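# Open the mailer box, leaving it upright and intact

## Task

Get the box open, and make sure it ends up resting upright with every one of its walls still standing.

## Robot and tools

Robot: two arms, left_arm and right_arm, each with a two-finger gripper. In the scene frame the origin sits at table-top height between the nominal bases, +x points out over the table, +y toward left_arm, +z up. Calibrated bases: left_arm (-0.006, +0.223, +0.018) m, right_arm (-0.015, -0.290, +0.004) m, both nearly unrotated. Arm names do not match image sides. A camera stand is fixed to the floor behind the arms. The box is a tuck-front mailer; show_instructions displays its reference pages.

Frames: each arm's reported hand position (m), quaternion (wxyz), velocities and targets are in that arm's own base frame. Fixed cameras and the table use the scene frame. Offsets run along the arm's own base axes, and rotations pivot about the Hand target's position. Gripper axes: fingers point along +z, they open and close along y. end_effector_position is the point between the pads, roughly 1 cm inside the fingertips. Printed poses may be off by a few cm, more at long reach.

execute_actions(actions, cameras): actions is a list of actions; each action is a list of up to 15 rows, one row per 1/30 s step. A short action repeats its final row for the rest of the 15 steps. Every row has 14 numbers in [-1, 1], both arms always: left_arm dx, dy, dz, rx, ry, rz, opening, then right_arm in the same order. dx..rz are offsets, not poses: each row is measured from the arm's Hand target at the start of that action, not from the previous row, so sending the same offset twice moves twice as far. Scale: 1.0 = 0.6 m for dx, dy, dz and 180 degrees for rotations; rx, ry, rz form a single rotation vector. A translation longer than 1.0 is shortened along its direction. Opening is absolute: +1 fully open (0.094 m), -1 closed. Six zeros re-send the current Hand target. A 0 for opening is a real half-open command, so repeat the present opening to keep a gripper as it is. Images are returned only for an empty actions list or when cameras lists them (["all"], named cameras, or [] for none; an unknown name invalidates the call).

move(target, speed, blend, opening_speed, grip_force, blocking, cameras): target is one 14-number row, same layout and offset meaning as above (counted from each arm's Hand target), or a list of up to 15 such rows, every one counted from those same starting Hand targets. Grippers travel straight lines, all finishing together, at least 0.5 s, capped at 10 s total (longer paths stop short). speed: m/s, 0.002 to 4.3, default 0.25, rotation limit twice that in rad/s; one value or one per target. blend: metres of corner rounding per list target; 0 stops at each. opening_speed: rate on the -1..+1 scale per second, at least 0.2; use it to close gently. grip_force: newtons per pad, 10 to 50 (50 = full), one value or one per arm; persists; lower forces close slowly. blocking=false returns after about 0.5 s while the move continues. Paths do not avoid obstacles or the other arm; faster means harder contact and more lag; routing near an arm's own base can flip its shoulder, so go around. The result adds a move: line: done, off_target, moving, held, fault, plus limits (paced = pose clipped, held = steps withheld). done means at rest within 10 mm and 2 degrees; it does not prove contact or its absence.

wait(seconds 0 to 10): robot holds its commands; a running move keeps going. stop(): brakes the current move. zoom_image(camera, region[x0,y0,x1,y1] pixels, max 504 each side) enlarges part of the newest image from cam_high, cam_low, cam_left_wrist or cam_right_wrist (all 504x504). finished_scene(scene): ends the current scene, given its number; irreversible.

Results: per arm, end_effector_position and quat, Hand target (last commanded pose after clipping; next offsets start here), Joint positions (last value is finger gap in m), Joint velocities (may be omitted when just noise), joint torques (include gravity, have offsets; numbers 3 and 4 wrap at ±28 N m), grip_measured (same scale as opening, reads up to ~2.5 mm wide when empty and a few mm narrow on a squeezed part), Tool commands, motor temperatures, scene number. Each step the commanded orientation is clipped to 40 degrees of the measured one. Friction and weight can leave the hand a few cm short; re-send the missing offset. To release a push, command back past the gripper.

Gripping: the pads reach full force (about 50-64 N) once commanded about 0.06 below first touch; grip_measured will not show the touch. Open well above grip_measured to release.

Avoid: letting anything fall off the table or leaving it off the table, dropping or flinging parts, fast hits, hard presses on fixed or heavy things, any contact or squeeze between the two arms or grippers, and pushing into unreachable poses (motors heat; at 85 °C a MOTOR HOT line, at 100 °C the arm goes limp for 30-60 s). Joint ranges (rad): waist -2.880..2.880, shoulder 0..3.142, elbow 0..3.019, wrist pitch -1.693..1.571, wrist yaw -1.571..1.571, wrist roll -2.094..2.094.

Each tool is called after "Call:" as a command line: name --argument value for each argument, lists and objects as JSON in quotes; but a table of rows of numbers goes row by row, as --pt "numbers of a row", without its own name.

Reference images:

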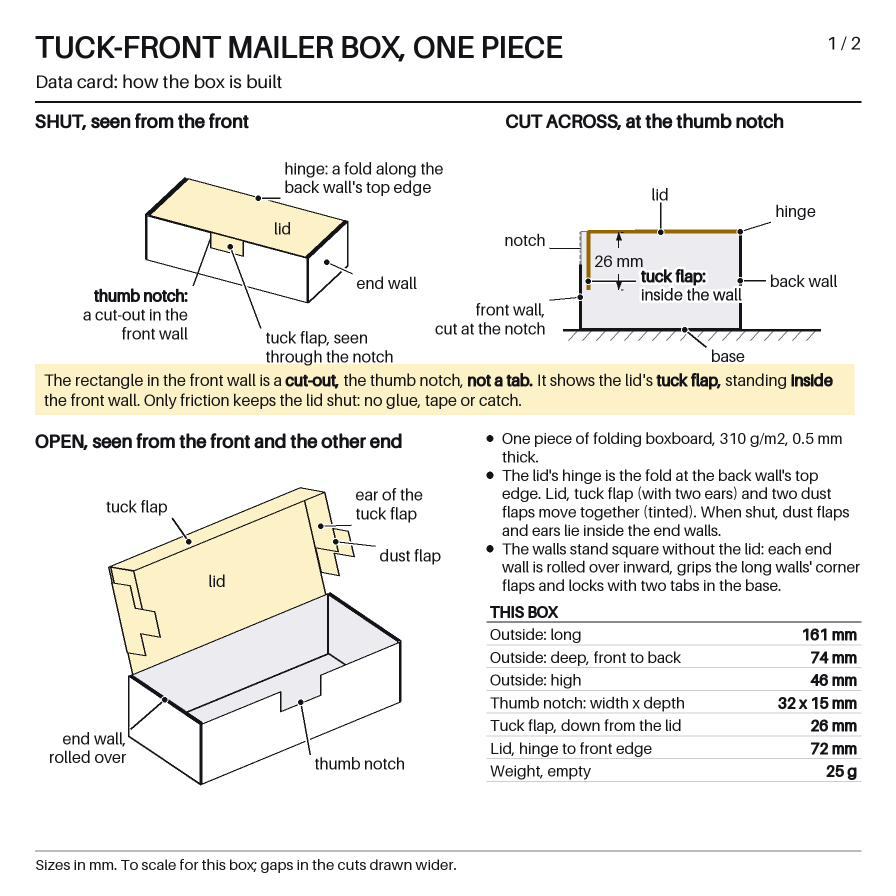

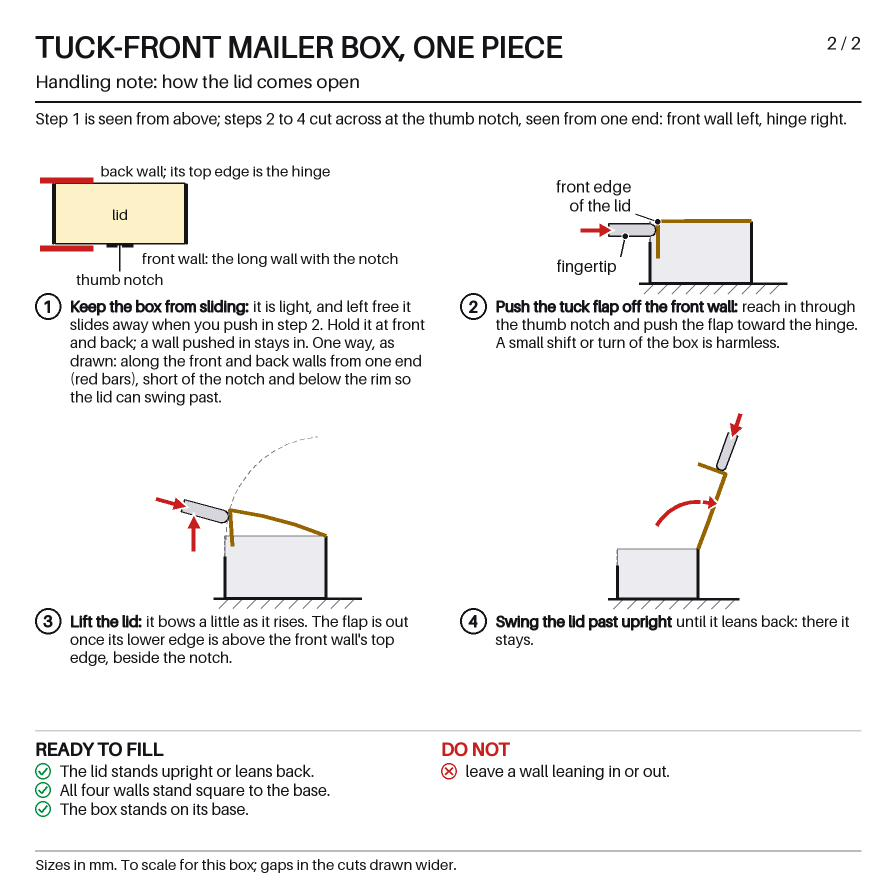

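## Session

Call:
execute_actions --actions '[]'

Scene clock: 0.00 s.
left_arm: end_effector_position=(+0.4237, -0.2215, +0.3790) grip_measured=+1.000 end_effector_quat_wxyz=(+0.672, -0.166, +0.710, -0.128) | right_arm: end_effector_position=(+0.2295, -0.2957, +0.1871) grip_measured=+1.000 end_effector_quat_wxyz=(+0.565, +0.028, +0.658, -0.497)
Joint positions: left_arm=[-0.739 1.06 0.802 0.169 -0.779 -0.48 0.094] | right_arm=[-1.031 1.357 0.117 1.379 -0.264 -0.642 0.094]
Joint velocities: within noise
Joint torques (N m): no reading
Motor temperatures (°C): left_arm=[21 24 21 20 19 20 19] | right_arm=[19 22 22 22 19 20 18]
Heat: left arm: hottest shoulder 24 °C; right arm: hottest shoulder 22 °C.
Hand target: left_arm +0.4262, -0.2238, +0.3897; +0.676, -0.169, +0.704, -0.134 | right_arm +0.2314, -0.2989, +0.1922; +0.568, +0.027, +0.652, -0.502
Tool commands: left_gripper/opening=+1.0 right_gripper/opening=+1.0

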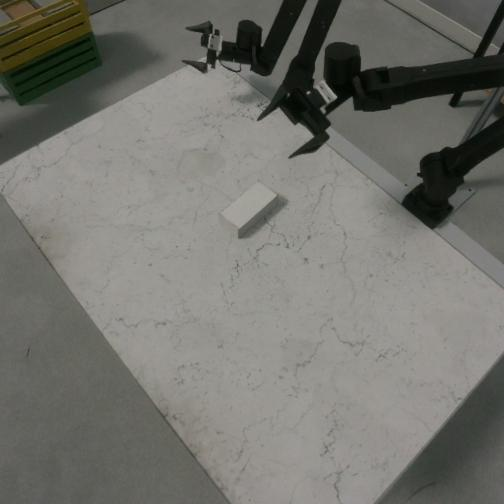

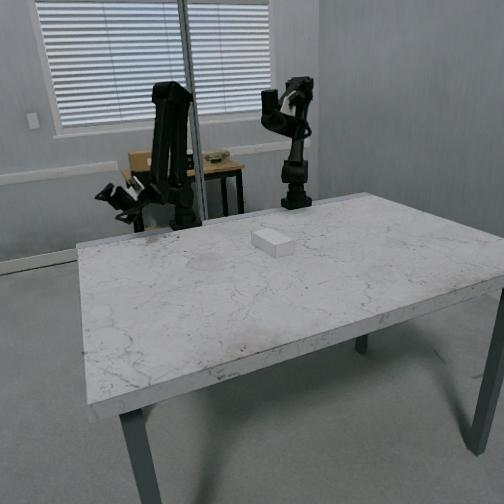

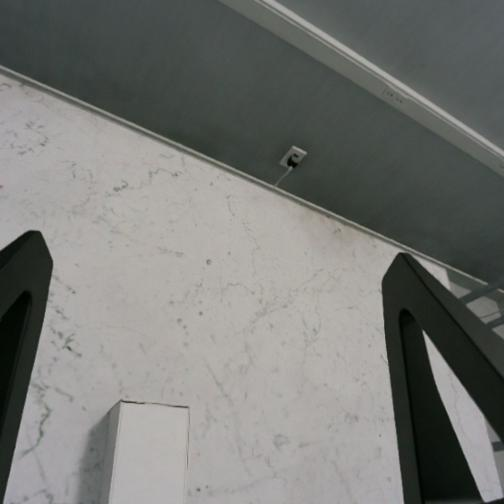

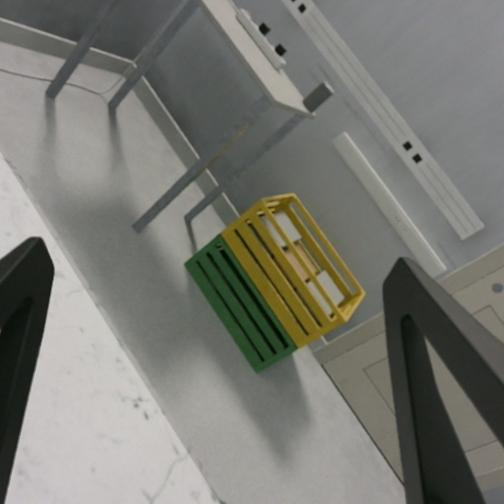

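Call:
zoom_image --camera "cam_high" --region '[190, 160, 310, 260]'

Call:
zoom_image --camera "cam_low" --region '[220, 210, 320, 280]'

Call:
zoom_image --camera "cam_left_wrist" --region '[60, 380, 240, 504]'

Scaled by 4.200.

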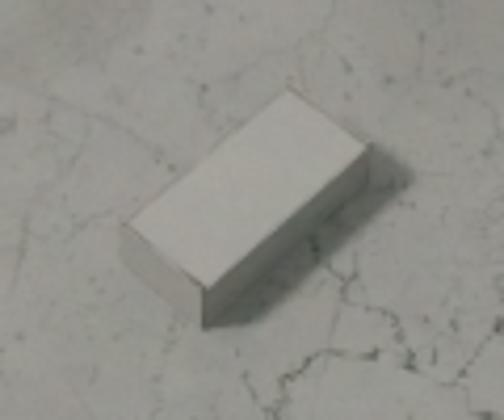

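Scaled by 5.040.

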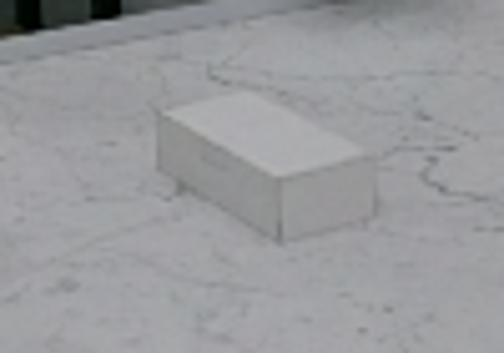

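Scaled by 2.800.

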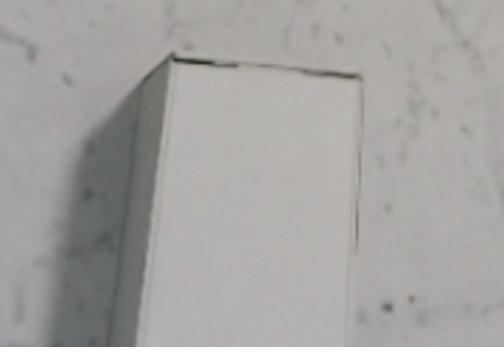

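Call:
zoom_image --camera "cam_low" --region '[246, 224, 300, 262]'

Call:
zoom_image --camera "cam_high" --region '[216, 176, 286, 244]'

Scaled by 9.333.

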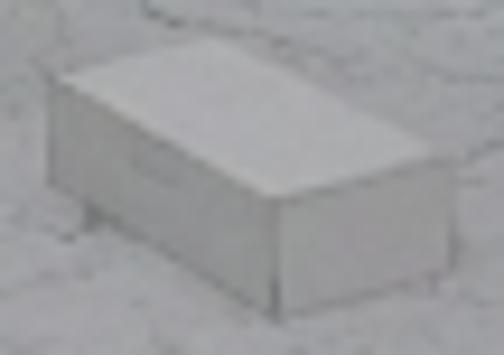

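Scaled by 7.200.

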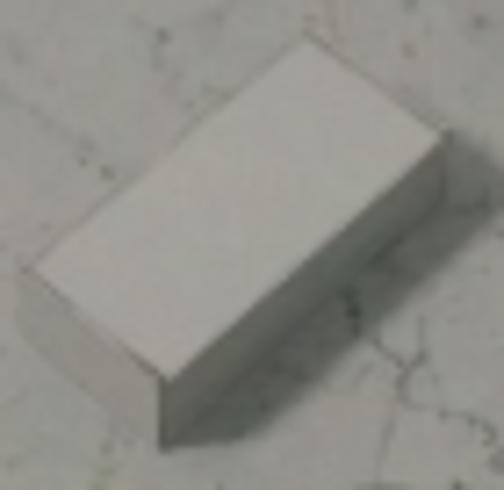

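Call:
move --pt "-0.2103 -0.127 -0.3162 0.1289 0.1023 -0.0126 1.0 0.2143 0.3982 0.0463 0.6624 0.2355 0.1248 -0.5" --pt "-0.2253 -0.167 -0.508 0.1289 0.1023 -0.0126 1.0 0.3335 0.6415 -0.1703 0.6693 0.3825 0.2793 -0.5" --speed 0.45 --blend '[0.05, 0]' --cameras '["all"]'

Scene clock: 53.13 s.
left_arm: end_effector_position=(+0.2962, -0.3234, +0.0960) grip_measured=+1.000 end_effector_quat_wxyz=(+0.574, -0.044, +0.817, +0.022) | right_arm: end_effector_position=(+0.4172, +0.0853, +0.0866) grip_measured=-0.497 end_effector_quat_wxyz=(+0.001, +0.027, +0.838, +0.545)
Joint positions: left_arm=[-1.195 1.542 0.649 -0.018 -1.127 -0.876 0.094] | right_arm=[-0.176 1.766 1.013 -1.125 -1.131 -0.307 0.024]
Joint torques (N m): left_arm=[-2.2 -10.05 4.72 1.88 -0.87 -0.05] | right_arm=[0.73 -12.98 8.08 0.1 -0.79 -0.19]
Motor temperatures (°C): left_arm=[21 24 26 20 19 20 19] | right_arm=[19 23 24 22 19 20 18]
Heat: left arm: hottest elbow 26 °C; right arm: hottest elbow 24 °C.
Hand target: left_arm +0.2910, -0.3241, +0.0849; +0.573, -0.036, +0.818, +0.025 | right_arm +0.4316, +0.0859, +0.0901; +0.010, +0.015, +0.838, +0.545
Off the commanded pose: left_arm 0.012 m, 1 deg | right_arm 0.015 m, 2 deg.
move: off_target (left_arm, right_arm)

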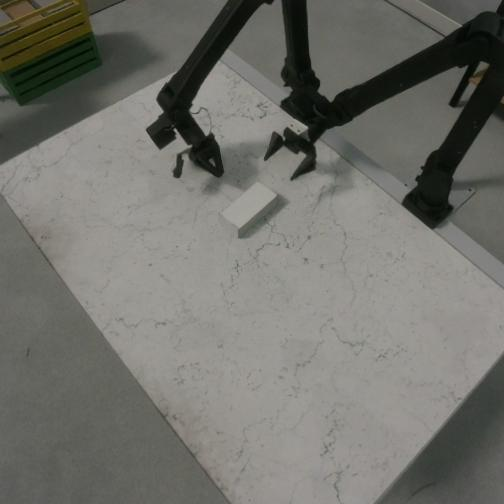

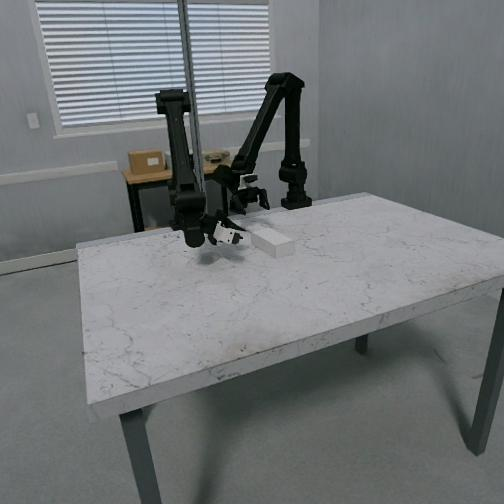

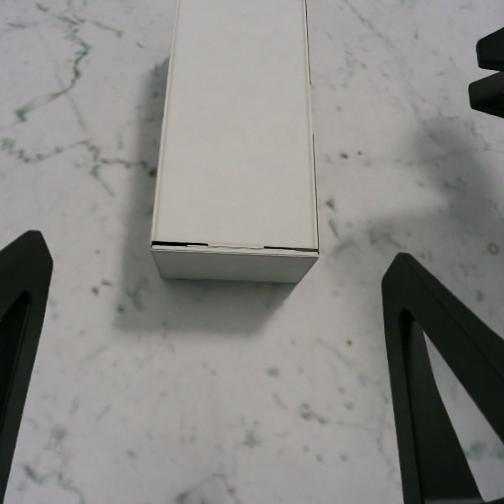

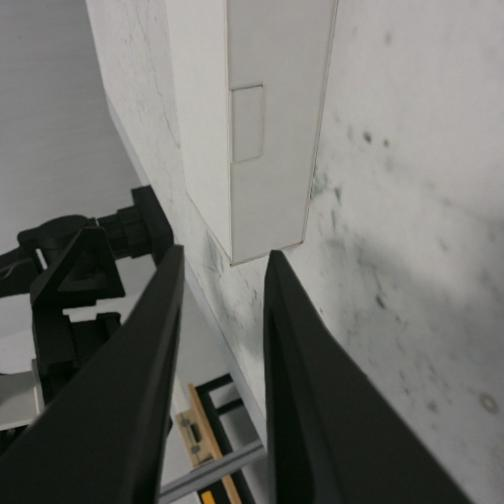

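Call:
move --target '[-0.0083, -0.014, -0.14, 0, 0, 0.007, 1.0, -0.0232, 0.1018, -0.0443, 0, 0, 0, -0.5]' --speed 0.2 --cameras '["cam_left_wrist", "cam_right_wrist"]'

Scene clock: 70.73 s.
left_arm: end_effector_position=(+0.2895, -0.3270, +0.0076) grip_measured=+1.000 end_effector_quat_wxyz=(+0.572, -0.048, +0.818, +0.035) | right_arm: end_effector_position=(+0.4197, +0.1443, +0.0588) grip_measured=-0.497 end_effector_quat_wxyz=(+0.006, +0.019, +0.837, +0.546)
Joint positions: left_arm=[-1.218 1.817 0.649 0.16 -1.153 -0.964 0.094] | right_arm=[-0.035 1.766 0.921 -0.731 -1.156 0.006 0.024]
Joint torques (N m): left_arm=[-2.08 -12.1 4.05 1.78 -0.92 -0.07] | right_arm=[0.85 -15.74 4.15 1.22 -0.63 0.01]
Heat: left arm: hottest shoulder 25 °C; right arm: hottest elbow 25 °C.
Hand target: left_arm +0.2860, -0.3325, +0.0009; +0.573, -0.045, +0.818, +0.031 | right_arm +0.4177, +0.1471, +0.0636; +0.010, +0.015, +0.838, +0.545
Off the commanded pose: left_arm 0.009 m, 1 deg | right_arm 0.006 m, 1 deg.
move: done
Images, in order (width x height): cam_left_wrist 504x504, cam_right_wrist 504x504.

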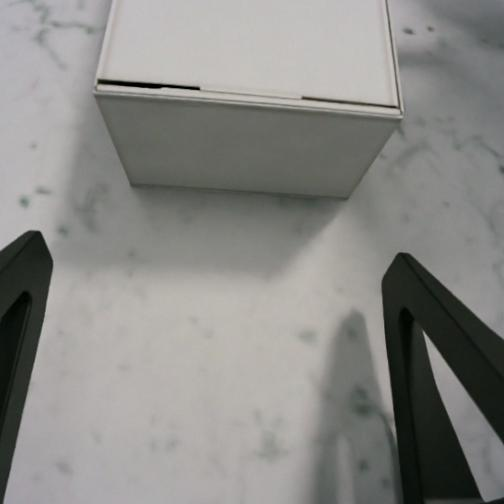

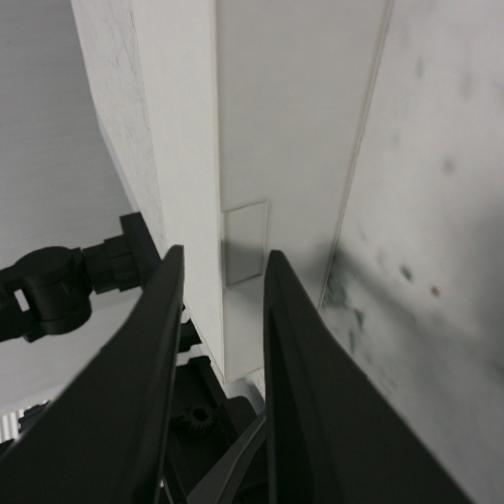

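Call:
move --pt "0.0933 0.0017 0.002 0 0 0 1.0 -0.0263 0.0 0.0 0 0 0 -0.5" --pt "0.0933 0.0017 0.002 0 0 0 0.56 -0.0263 0.0 0.0 0 0 0 -0.5" --speed 0.12 --grip_force '[10, 50]' --opening_speed 0.4 --cameras '["cam_left_wrist", "cam_right_wrist"]'

Scene clock: 83.67 s.
left_arm: end_effector_position=(+0.3343, -0.3243, +0.0076) grip_measured=+0.574 end_effector_quat_wxyz=(+0.572, -0.043, +0.818, +0.032) | right_arm: end_effector_position=(+0.4038, +0.1449, +0.0592) grip_measured=-0.497 end_effector_quat_wxyz=(+0.005, +0.019, +0.837, +0.546)
Joint positions: left_arm=[-1.104 1.849 0.654 0.389 -1.075 -0.737 0.074] | right_arm=[-0.035 1.735 0.874 -0.717 -1.156 0.006 0.024]
Joint torques (N m): left_arm=[-0.56 -12.16 5.59 2.04 -0.56 0.06] | right_arm=[0.67 -15.03 4.05 1.2 -0.62 -0.02]
Heat: left arm: hottest shoulder 25 °C; right arm: hottest elbow 25 °C.
Hand target: left_arm +0.3420, -0.3313, +0.0021; +0.573, -0.045, +0.818, +0.032 | right_arm +0.4019, +0.1471, +0.0635; +0.010, +0.015, +0.838, +0.545
Off the commanded pose: left_arm 0.012 m, 0 deg | right_arm 0.005 m, 1 deg.
grip_force (N): 10, 50
move: off_target (left_arm); target 2's new opening was sent with left_arm's hand 0.012 m and 0 deg from that target
Images, in order (width x height): cam_left_wrist 504x504, cam_right_wrist 504x504.

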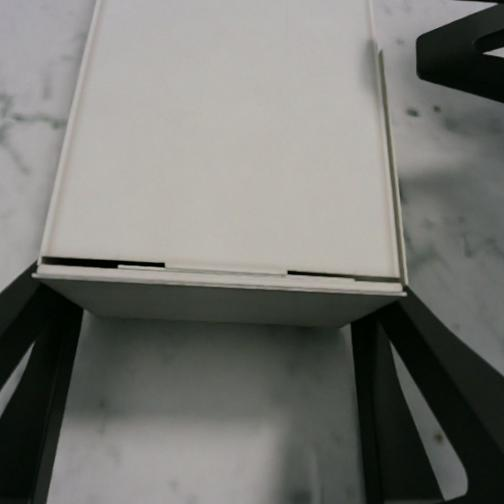

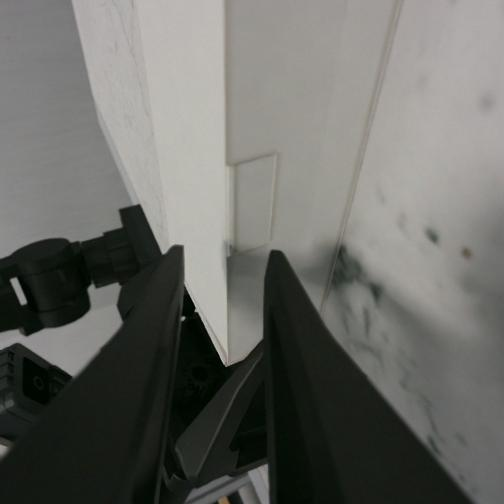

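Call:
move --pt "0.0162 0.0017 0.0 0 0 0 0.62 -0.0024 0.0232 0.0 0 0 0 -0.5" --pt "0.0162 0.0017 0.0 0 0 0 0.545 -0.0024 0.0232 0.0 0 0 0 -0.5" --speed 0.1 --opening_speed 0.4 --cameras '["cam_left_wrist", "cam_right_wrist"]'

Scene clock: 91.23 s.
left_arm: end_effector_position=(+0.3411, -0.3228, +0.0063) grip_measured=+0.575 end_effector_quat_wxyz=(+0.571, -0.039, +0.819, +0.033) | right_arm: end_effector_position=(+0.4031, +0.1570, +0.0591) grip_measured=-0.497 end_effector_quat_wxyz=(+0.006, +0.020, +0.838, +0.546)
Joint positions: left_arm=[-1.086 1.856 0.655 0.419 -1.058 -0.704 0.074] | right_arm=[-0.004 1.721 0.852 -0.632 -1.154 0.09 0.024]
Joint torques (N m): left_arm=[-0.26 -11.93 5.87 2.11 -0.54 0.06] | right_arm=[1.14 -14.8 4.1 1.35 -0.61 0]
Heat: left arm: hottest shoulder 25 °C; right arm: hottest elbow 25 °C.
Hand target: left_arm +0.3517, -0.3303, +0.0020; +0.573, -0.045, +0.818, +0.032 | right_arm +0.4004, +0.1609, +0.0636; +0.010, +0.015, +0.838, +0.545
Off the commanded pose: left_arm 0.014 m, 1 deg | right_arm 0.007 m, 1 deg.
grip_force (N): 10, 50
move: off_target (left_arm); target 2's new opening was sent with left_arm's hand 0.014 m and 1 deg from that target
Images, in order (width x height): cam_left_wrist 504x504, cam_right_wrist 504x504.

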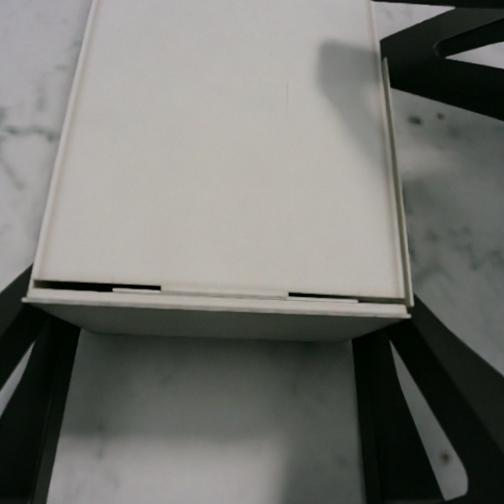

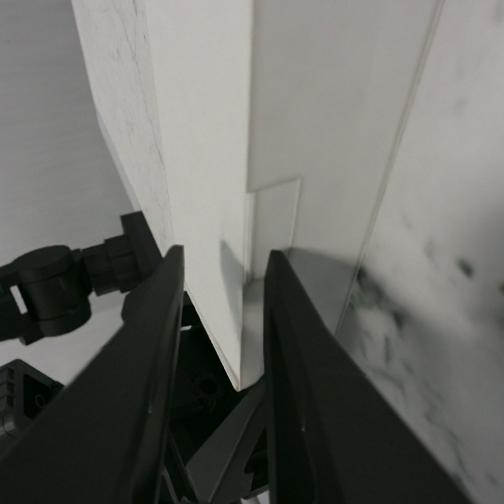

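Call:
move --target '[0, 0, 0, 0, 0, 0, 0.545, -0.004, 0.0497, 0.0, 0, 0, 0, -0.5]' --speed 0.1 --cameras '["cam_left_wrist", "cam_right_wrist"]'

Scene clock: 94.33 s.
left_arm: end_effector_position=(+0.3470, -0.3155, +0.0065) grip_measured=+0.569 end_effector_quat_wxyz=(+0.574, -0.049, +0.816, +0.043) | right_arm: end_effector_position=(+0.4099, +0.1729, +0.0590) grip_measured=-0.497 end_effector_quat_wxyz=(+0.021, +0.029, +0.841, +0.540)
Joint positions: left_arm=[-1.069 1.86 0.657 0.419 -1.073 -0.706 0.074] | right_arm=[0.039 1.698 0.819 -0.45 -1.129 0.262 0.024]
Joint torques (N m): left_arm=[-1.49 -12.75 5.7 2.09 0.05 0.07] | right_arm=[3.72 -14.56 3.85 1.44 -1.13 0.03]
Heat: left arm: hottest shoulder 25 °C; right arm: hottest elbow 25 °C.
Hand target: left_arm +0.3517, -0.3302, +0.0020; +0.573, -0.045, +0.818, +0.032 | right_arm +0.3980, +0.1907, +0.0635; +0.010, +0.015, +0.838, +0.545
Off the commanded pose: left_arm 0.016 m, 1 deg | right_arm 0.022 m, 2 deg.
grip_force (N): 10, 50
move: off_target (left_arm, right_arm)
Images, in order (width x height): cam_left_wrist 504x504, cam_right_wrist 504x504.

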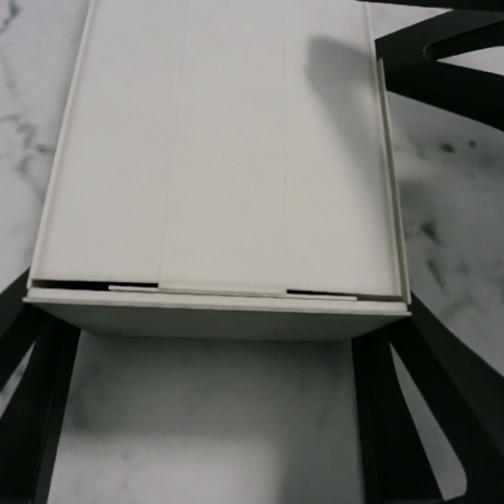

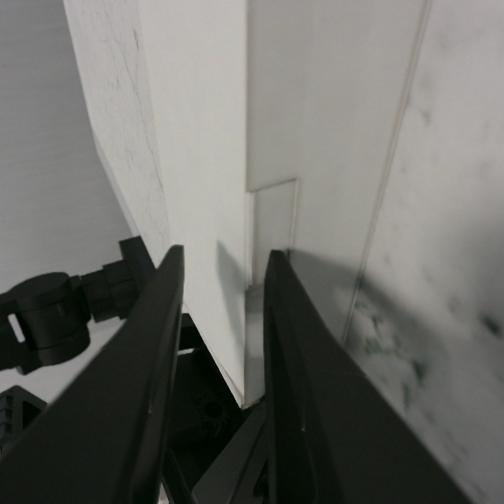

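Call:
zoom_image --camera "cam_right_wrist" --region '[190, 150, 350, 310]'

Scaled by 3.150.

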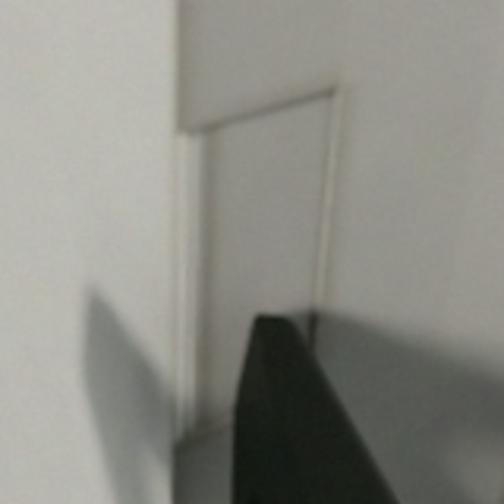

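Call:
zoom_image --camera "cam_right_wrist" --region '[235, 220, 315, 300]'

Scaled by 6.300.

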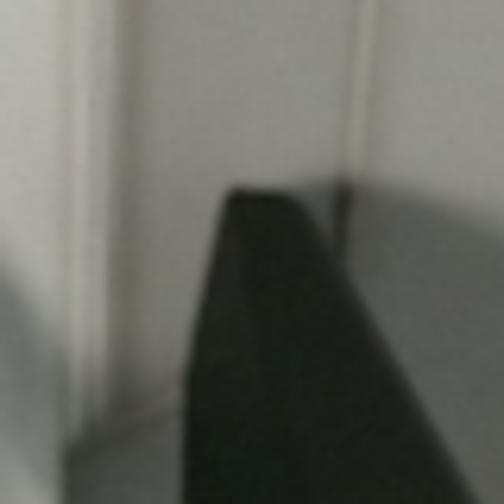

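Call:
move --pt "0 0 0 0 0 0 0.545 0.0208 -0.0428 0.0 0 0 0 -0.5" --pt "0 0 0 0 0 0 0.545 0.0175 0.0083 0.0 0 0 0 -0.5" --speed 0.12 --cameras '["cam_left_wrist", "cam_right_wrist"]'

Call:
zoom_image --camera "cam_right_wrist" --region '[190, 150, 350, 310]'

Scene clock: 113.60 s.
left_arm: end_effector_position=(+0.3511, -0.3111, +0.0076) grip_measured=+0.564 end_effector_quat_wxyz=(+0.576, -0.058, +0.814, +0.045) | right_arm: end_effector_position=(+0.4148, +0.1787, +0.0622) grip_measured=-0.497 end_effector_quat_wxyz=(+0.018, +0.030, +0.841, +0.539)
Joint positions: left_arm=[-1.057 1.86 0.657 0.424 -1.078 -0.71 0.073] | right_arm=[0.053 1.699 0.834 -0.446 -1.124 0.288 0.024]
Joint torques (N m): left_arm=[-2.37 -12.81 5.68 1.89 0.26 0.11] | right_arm=[3.31 -13.22 4.79 1.8 -1.22 0.03]
Heat: left arm: hottest shoulder 25 °C; right arm: hottest shoulder 25 °C.
Hand target: left_arm +0.3516, -0.3303, +0.0020; +0.573, -0.045, +0.818, +0.032 | right_arm +0.4085, +0.1956, +0.0634; +0.010, +0.015, +0.838, +0.545
Off the commanded pose: left_arm 0.020 m, 2 deg | right_arm 0.018 m, 2 deg.
grip_force (N): 10, 50
move: off_target (left_arm, right_arm)
Images, in order (width x height): cam_left_wrist 504x504, cam_right_wrist 504x504.

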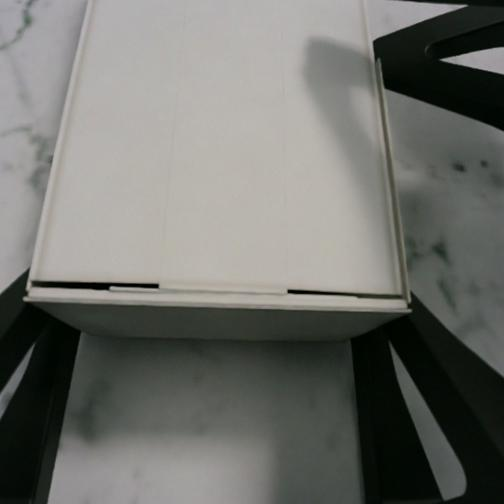

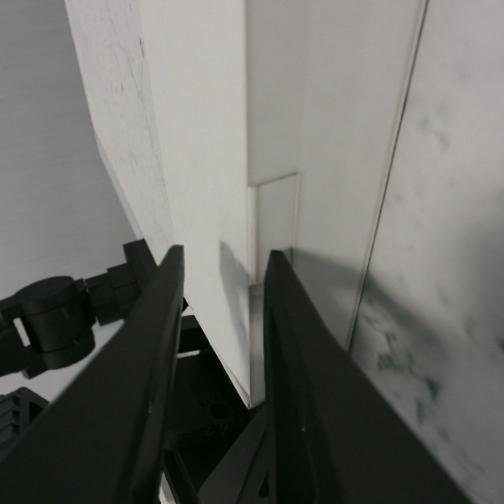

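Scaled by 3.150.

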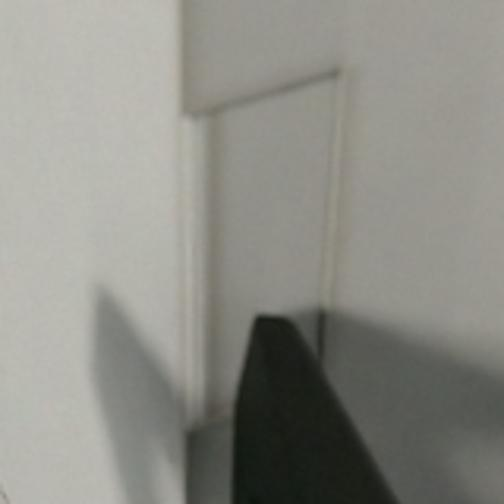

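Call:
move --target '[0, 0, 0, 0, 0, 0, 0.545, 0.0125, -0.055, 0.0, 0, 0, 0, -0.5]' --speed 0.12 --cameras '["cam_left_wrist", "cam_right_wrist"]'

Call:
zoom_image --camera "cam_right_wrist" --region '[190, 150, 350, 310]'

Scene clock: 124.77 s.
left_arm: end_effector_position=(+0.3476, -0.3168, +0.0061) grip_measured=+0.563 end_effector_quat_wxyz=(+0.573, -0.051, +0.817, +0.037) | right_arm: end_effector_position=(+0.4016, +0.1653, +0.0617) grip_measured=-0.497 end_effector_quat_wxyz=(+0.004, +0.017, +0.839, +0.543)
Joint positions: left_arm=[-1.067 1.86 0.657 0.424 -1.064 -0.71 0.073] | right_arm=[0.018 1.707 0.846 -0.606 -1.146 0.125 0.024]
Joint torques (N m): left_arm=[-1.61 -12.81 5.71 1.89 -0.32 0.11] | right_arm=[-0.56 -11.28 7.77 0.42 -0.9 -0.2]
Heat: left arm: hottest shoulder 25 °C; right arm: hottest shoulder 24 °C.
Hand target: left_arm +0.3517, -0.3302, +0.0020; +0.573, -0.045, +0.818, +0.032 | right_arm +0.4161, +0.1627, +0.0636; +0.010, +0.015, +0.838, +0.545
Off the commanded pose: left_arm 0.015 m, 1 deg | right_arm 0.015 m, 1 deg.
grip_force (N): 10, 50
move: off_target (left_arm, right_arm)
Images, in order (width x height): cam_left_wrist 504x504, cam_right_wrist 504x504.

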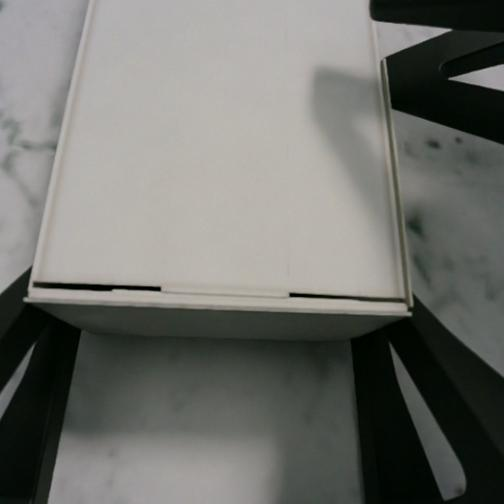

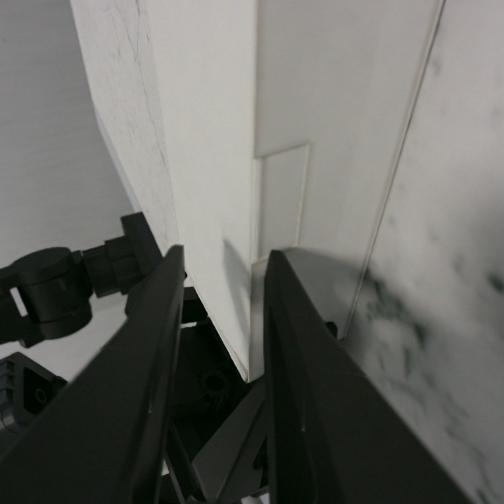

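Scaled by 3.150.

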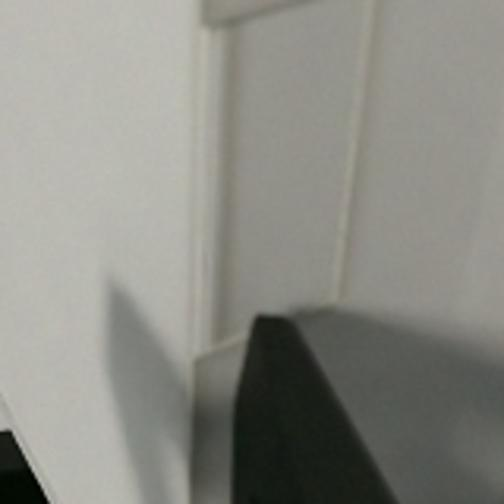

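Call:
move --target '[0, 0, 0, 0, 0, 0, 0.545, 0.015, -0.03, 0.0, 0, 0, 0, -0.5]' --speed 0.15 --cameras '["cam_right_wrist"]'

Call:
zoom_image --camera "cam_right_wrist" --region '[190, 150, 350, 310]'

Scene clock: 127.77 s.
left_arm: end_effector_position=(+0.3481, -0.3184, +0.0062) grip_measured=+0.563 end_effector_quat_wxyz=(+0.572, -0.049, +0.818, +0.036) | right_arm: end_effector_position=(+0.4084, +0.1485, +0.0610) grip_measured=-0.497 end_effector_quat_wxyz=(+0.001, +0.019, +0.839, +0.544)
Joint positions: left_arm=[-1.067 1.86 0.66 0.424 -1.059 -0.706 0.073] | right_arm=[-0.024 1.739 0.891 -0.724 -1.15 0.02 0.024]
Joint torques (N m): left_arm=[-1.67 -12.75 5.56 1.91 -0.5 0.08] | right_arm=[-0.56 -11.81 7.98 0.36 -0.84 -0.19]
Heat: left arm: hottest shoulder 26 °C; right arm: hottest elbow 25 °C.
Hand target: left_arm +0.3517, -0.3303, +0.0020; +0.573, -0.045, +0.818, +0.032 | right_arm +0.4251, +0.1448, +0.0635; +0.010, +0.015, +0.838, +0.545
Off the commanded pose: left_arm 0.013 m, 1 deg | right_arm 0.017 m, 1 deg.
grip_force (N): 10, 50
move: off_target (left_arm, right_arm)
Images, in order (width x height): cam_right_wrist 504x504.

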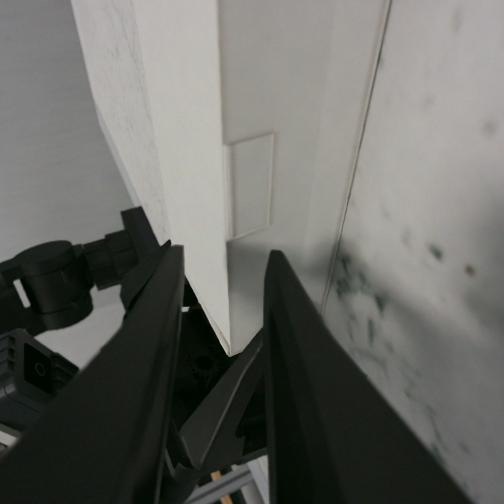

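Scaled by 3.150.

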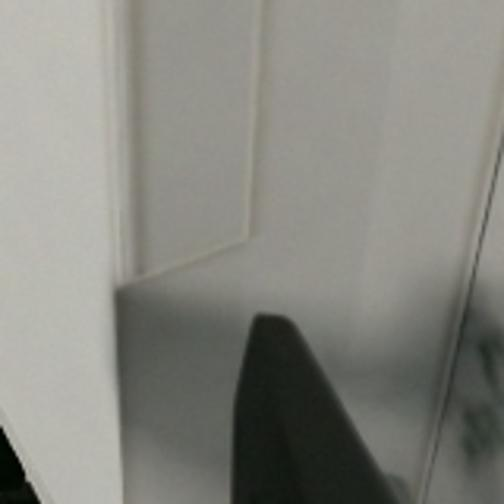

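Call:
move --target '[0, 0, 0, 0, 0, 0, 0.545, -0.0152, 0.034, 0.0, 0, 0, 0, -0.5]' --speed 0.15 --cameras '["cam_right_wrist"]'

Call:
zoom_image --camera "cam_right_wrist" --region '[190, 150, 350, 310]'

Scene clock: 135.67 s.
left_arm: end_effector_position=(+0.3481, -0.3184, +0.0062) grip_measured=+0.563 end_effector_quat_wxyz=(+0.572, -0.049, +0.818, +0.036) | right_arm: end_effector_position=(+0.4181, +0.1614, +0.0618) grip_measured=-0.497 end_effector_quat_wxyz=(+0.009, +0.017, +0.838, +0.545)
Joint positions: left_arm=[-1.067 1.86 0.66 0.424 -1.059 -0.706 0.073] | right_arm=[0.007 1.739 0.891 -0.623 -1.15 0.114 0.024]
Joint torques (N m): left_arm=[-1.61 -12.81 5.61 1.91 -0.5 0.08] | right_arm=[0.97 -14.62 4.48 1.39 -0.72 -0.01]
Heat: left arm: hottest shoulder 26 °C; right arm: hottest elbow 25 °C.
Hand target: left_arm +0.3517, -0.3303, +0.0020; +0.573, -0.045, +0.818, +0.032 | right_arm +0.4160, +0.1650, +0.0635; +0.010, +0.015, +0.838, +0.545
Off the commanded pose: left_arm 0.013 m, 1 deg | right_arm 0.005 m, 0 deg.
grip_force (N): 10, 50
move: off_target (left_arm)
Images, in order (width x height): cam_right_wrist 504x504.

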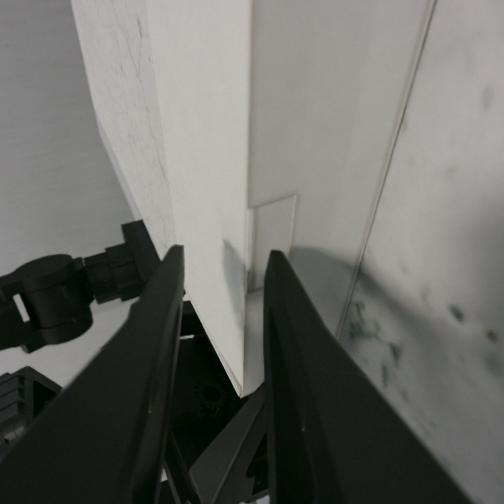

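Scaled by 3.150.

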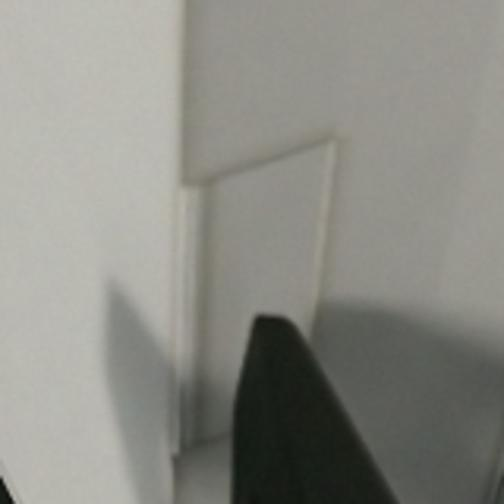

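Call:
move --target '[0, 0, 0, 0, 0, 0, 0.545, -0.001, 0.05, 0.0, 0, 0, 0, -0.5]' --speed 0.12 --cameras '["cam_left_wrist", "cam_right_wrist"]'

Call:
zoom_image --camera "cam_right_wrist" --region '[190, 150, 350, 310]'

Scene clock: 139.30 s.
left_arm: end_effector_position=(+0.3496, -0.3147, +0.0072) grip_measured=+0.563 end_effector_quat_wxyz=(+0.575, -0.054, +0.815, +0.042) | right_arm: end_effector_position=(+0.4235, +0.1772, +0.0554) grip_measured=-0.497 end_effector_quat_wxyz=(+0.014, +0.033, +0.841, +0.540)
Joint positions: left_arm=[-1.063 1.862 0.66 0.424 -1.074 -0.706 0.073] | right_arm=[0.048 1.735 0.861 -0.453 -1.127 0.28 0.024]
Joint torques (N m): left_arm=[-1.85 -12.98 5.53 1.89 0.11 0.08] | right_arm=[3.66 -15.56 4.33 1.59 -1.14 0.03]
Heat: left arm: hottest shoulder 26 °C; right arm: hottest shoulder 25 °C.
Hand target: left_arm +0.3518, -0.3303, +0.0021; +0.573, -0.045, +0.818, +0.032 | right_arm +0.4154, +0.1950, +0.0635; +0.010, +0.015, +0.838, +0.545
Off the commanded pose: left_arm 0.017 m, 2 deg | right_arm 0.021 m, 2 deg.
grip_force (N): 10, 50
move: off_target (left_arm, right_arm)
Images, in order (width x height): cam_left_wrist 504x504, cam_right_wrist 504x504.

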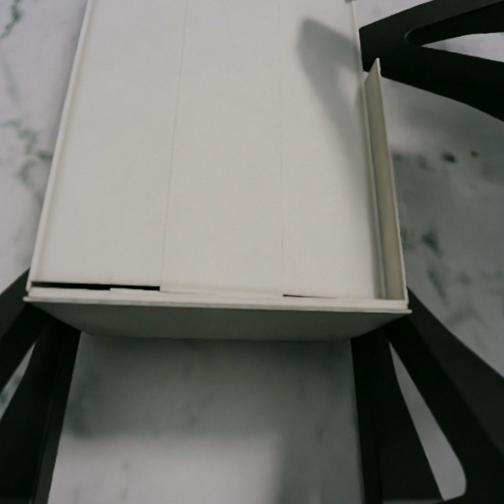

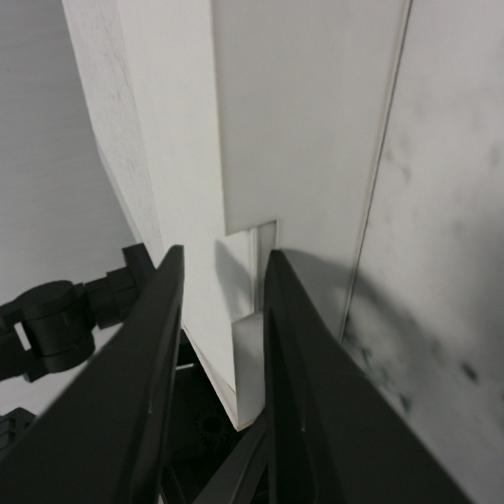

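Scaled by 3.150.

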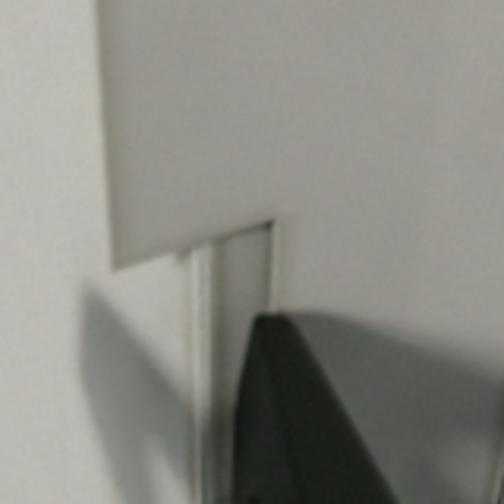

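Call:
move --pt "0 0 0 0 0 0 0.545 -0.001 0.005 0.02 0 0 0 -0.5" --pt "0 0 0 0 0 0 0.545 -0.002 0.01 0.037 0 0 0 -0.5" --speed 0.06 --cameras '["cam_left_wrist", "cam_right_wrist"]'

Scene clock: 143.23 s.
left_arm: end_effector_position=(+0.3509, -0.3126, +0.0077) grip_measured=+0.563 end_effector_quat_wxyz=(+0.577, -0.061, +0.814, +0.042) | right_arm: end_effector_position=(+0.4248, +0.1813, +0.0766) grip_measured=-0.497 end_effector_quat_wxyz=(+0.024, +0.030, +0.842, +0.539)
Joint positions: left_arm=[-1.059 1.862 0.66 0.424 -1.08 -0.718 0.073] | right_arm=[0.059 1.68 0.861 -0.458 -1.118 0.314 0.024]
Joint torques (N m): left_arm=[-2.32 -12.92 5.48 1.87 0.32 0.19] | right_arm=[3.96 -15.09 5.2 0.73 -1.29 0.03]
Heat: left arm: hottest shoulder 26 °C; right arm: hottest shoulder 25 °C.
Hand target: left_arm +0.3517, -0.3303, +0.0021; +0.573, -0.045, +0.818, +0.032 | right_arm +0.4142, +0.2011, +0.0858; +0.010, +0.015, +0.838, +0.545
Off the commanded pose: left_arm 0.019 m, 2 deg | right_arm 0.024 m, 3 deg.
grip_force (N): 10, 50
move: off_target (left_arm, right_arm)
Images, in order (width x height): cam_left_wrist 504x504, cam_right_wrist 504x504.

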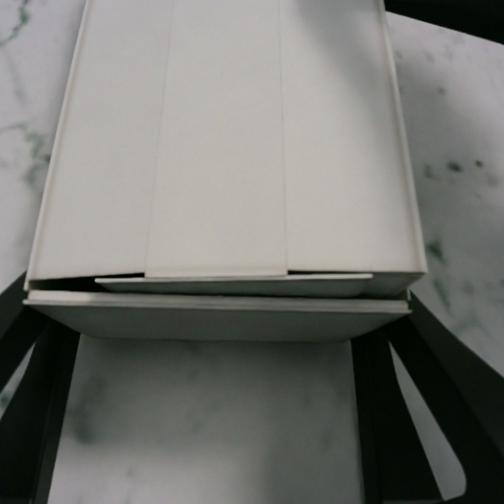

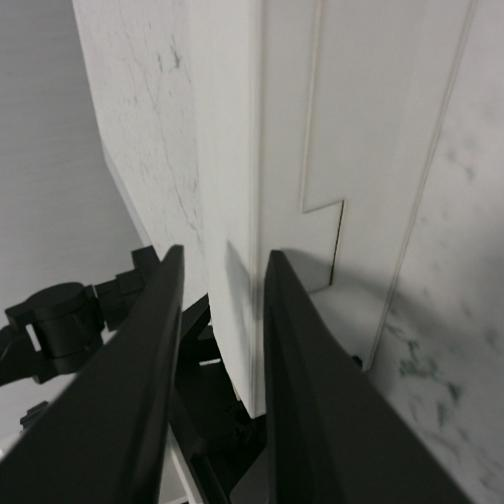

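Call:
move --pt "0 0 0 0 0 0 0.545 0.0 0.006 0.018 0 0 0 -0.5" --pt "0 0 0 0 0 0 0.545 0.0 0.014 0.037 0 0 0 -0.5" --speed 0.06 --cameras '["cam_left_wrist", "cam_right_wrist", "cam_high"]'

Scene clock: 146.20 s.
left_arm: end_effector_position=(+0.3510, -0.3121, +0.0065) grip_measured=+0.563 end_effector_quat_wxyz=(+0.576, -0.063, +0.814, +0.041) | right_arm: end_effector_position=(+0.4213, +0.1909, +0.1061) grip_measured=-0.497 end_effector_quat_wxyz=(+0.029, +0.025, +0.839, +0.543)
Joint positions: left_arm=[-1.059 1.865 0.66 0.424 -1.08 -0.724 0.073] | right_arm=[0.081 1.608 0.861 -0.473 -1.121 0.361 0.024]
Joint torques (N m): left_arm=[-2.26 -13.27 5.49 1.85 0.32 0.26] | right_arm=[3.78 -12.69 6.57 0.65 -0.86 0.04]
Heat: left arm: hottest shoulder 25 °C; right arm: hottest shoulder 25 °C.
Hand target: left_arm +0.3517, -0.3303, +0.0020; +0.573, -0.045, +0.818, +0.032 | right_arm +0.4142, +0.2094, +0.1080; +0.010, +0.015, +0.838, +0.545
Off the commanded pose: left_arm 0.019 m, 2 deg | right_arm 0.020 m, 3 deg.
grip_force (N): 10, 50
move: off_target (left_arm, right_arm)
Images, in order (width x height): cam_high 504x504, cam_left_wrist 504x504, cam_right_wrist 504x504.

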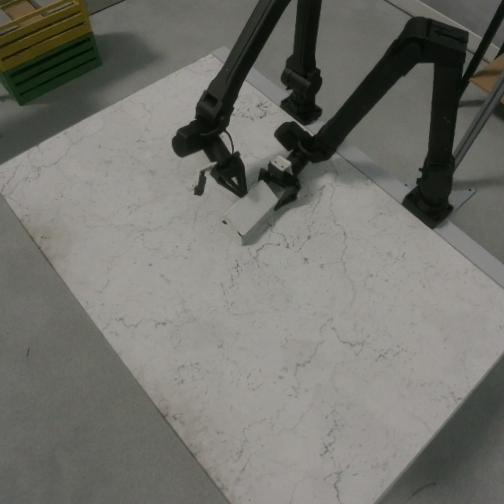

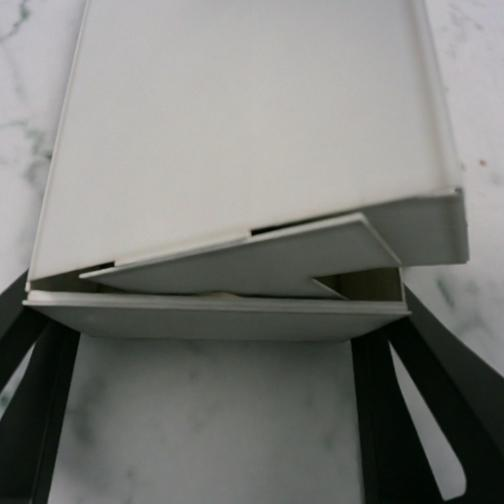

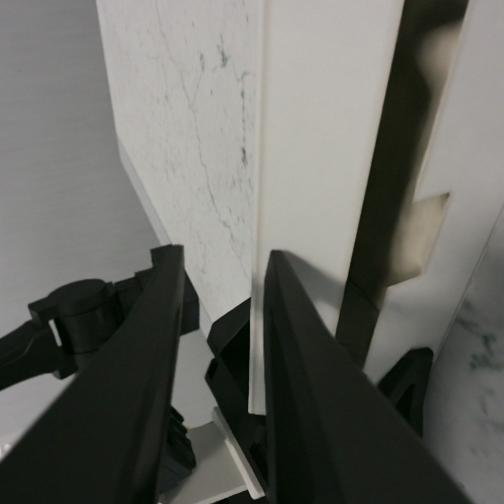

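Call:
move --target '[0, 0, 0, 0, 0, 0, 0.545, 0.0, 0.018, 0.027, 0, 0, 0, -0.5]' --speed 0.06 --cameras '["cam_left_wrist", "cam_right_wrist"]'

Scene clock: 152.03 s.
left_arm: end_effector_position=(+0.3509, -0.3122, +0.0063) grip_measured=+0.563 end_effector_quat_wxyz=(+0.576, -0.063, +0.814, +0.041) | right_arm: end_effector_position=(+0.4166, +0.2049, +0.1238) grip_measured=-0.498 end_effector_quat_wxyz=(+0.023, +0.023, +0.837, +0.546)
Joint positions: left_arm=[-1.059 1.865 0.66 0.424 -1.078 -0.724 0.073] | right_arm=[0.114 1.568 0.864 -0.473 -1.12 0.417 0.024]
Joint torques (N m): left_arm=[-2.32 -13.27 5.49 1.85 0.28 0.25] | right_arm=[3.19 -11.87 7.27 1.03 -0.46 0.04]
Heat: left arm: hottest shoulder 26 °C; right arm: hottest shoulder 25 °C.
Hand target: left_arm +0.3517, -0.3303, +0.0020; +0.573, -0.045, +0.818, +0.032 | right_arm +0.4141, +0.2202, +0.1241; +0.010, +0.015, +0.838, +0.545
Off the commanded pose: left_arm 0.019 m, 2 deg | right_arm 0.015 m, 2 deg.
grip_force (N): 10, 50
move: off_target (left_arm, right_arm)
Images, in order (width x height): cam_left_wrist 504x504, cam_right_wrist 504x504.

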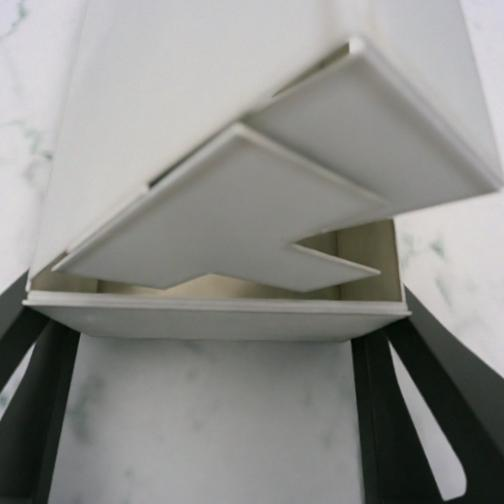

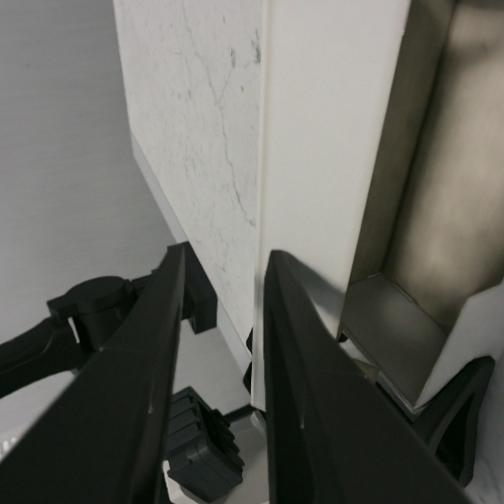

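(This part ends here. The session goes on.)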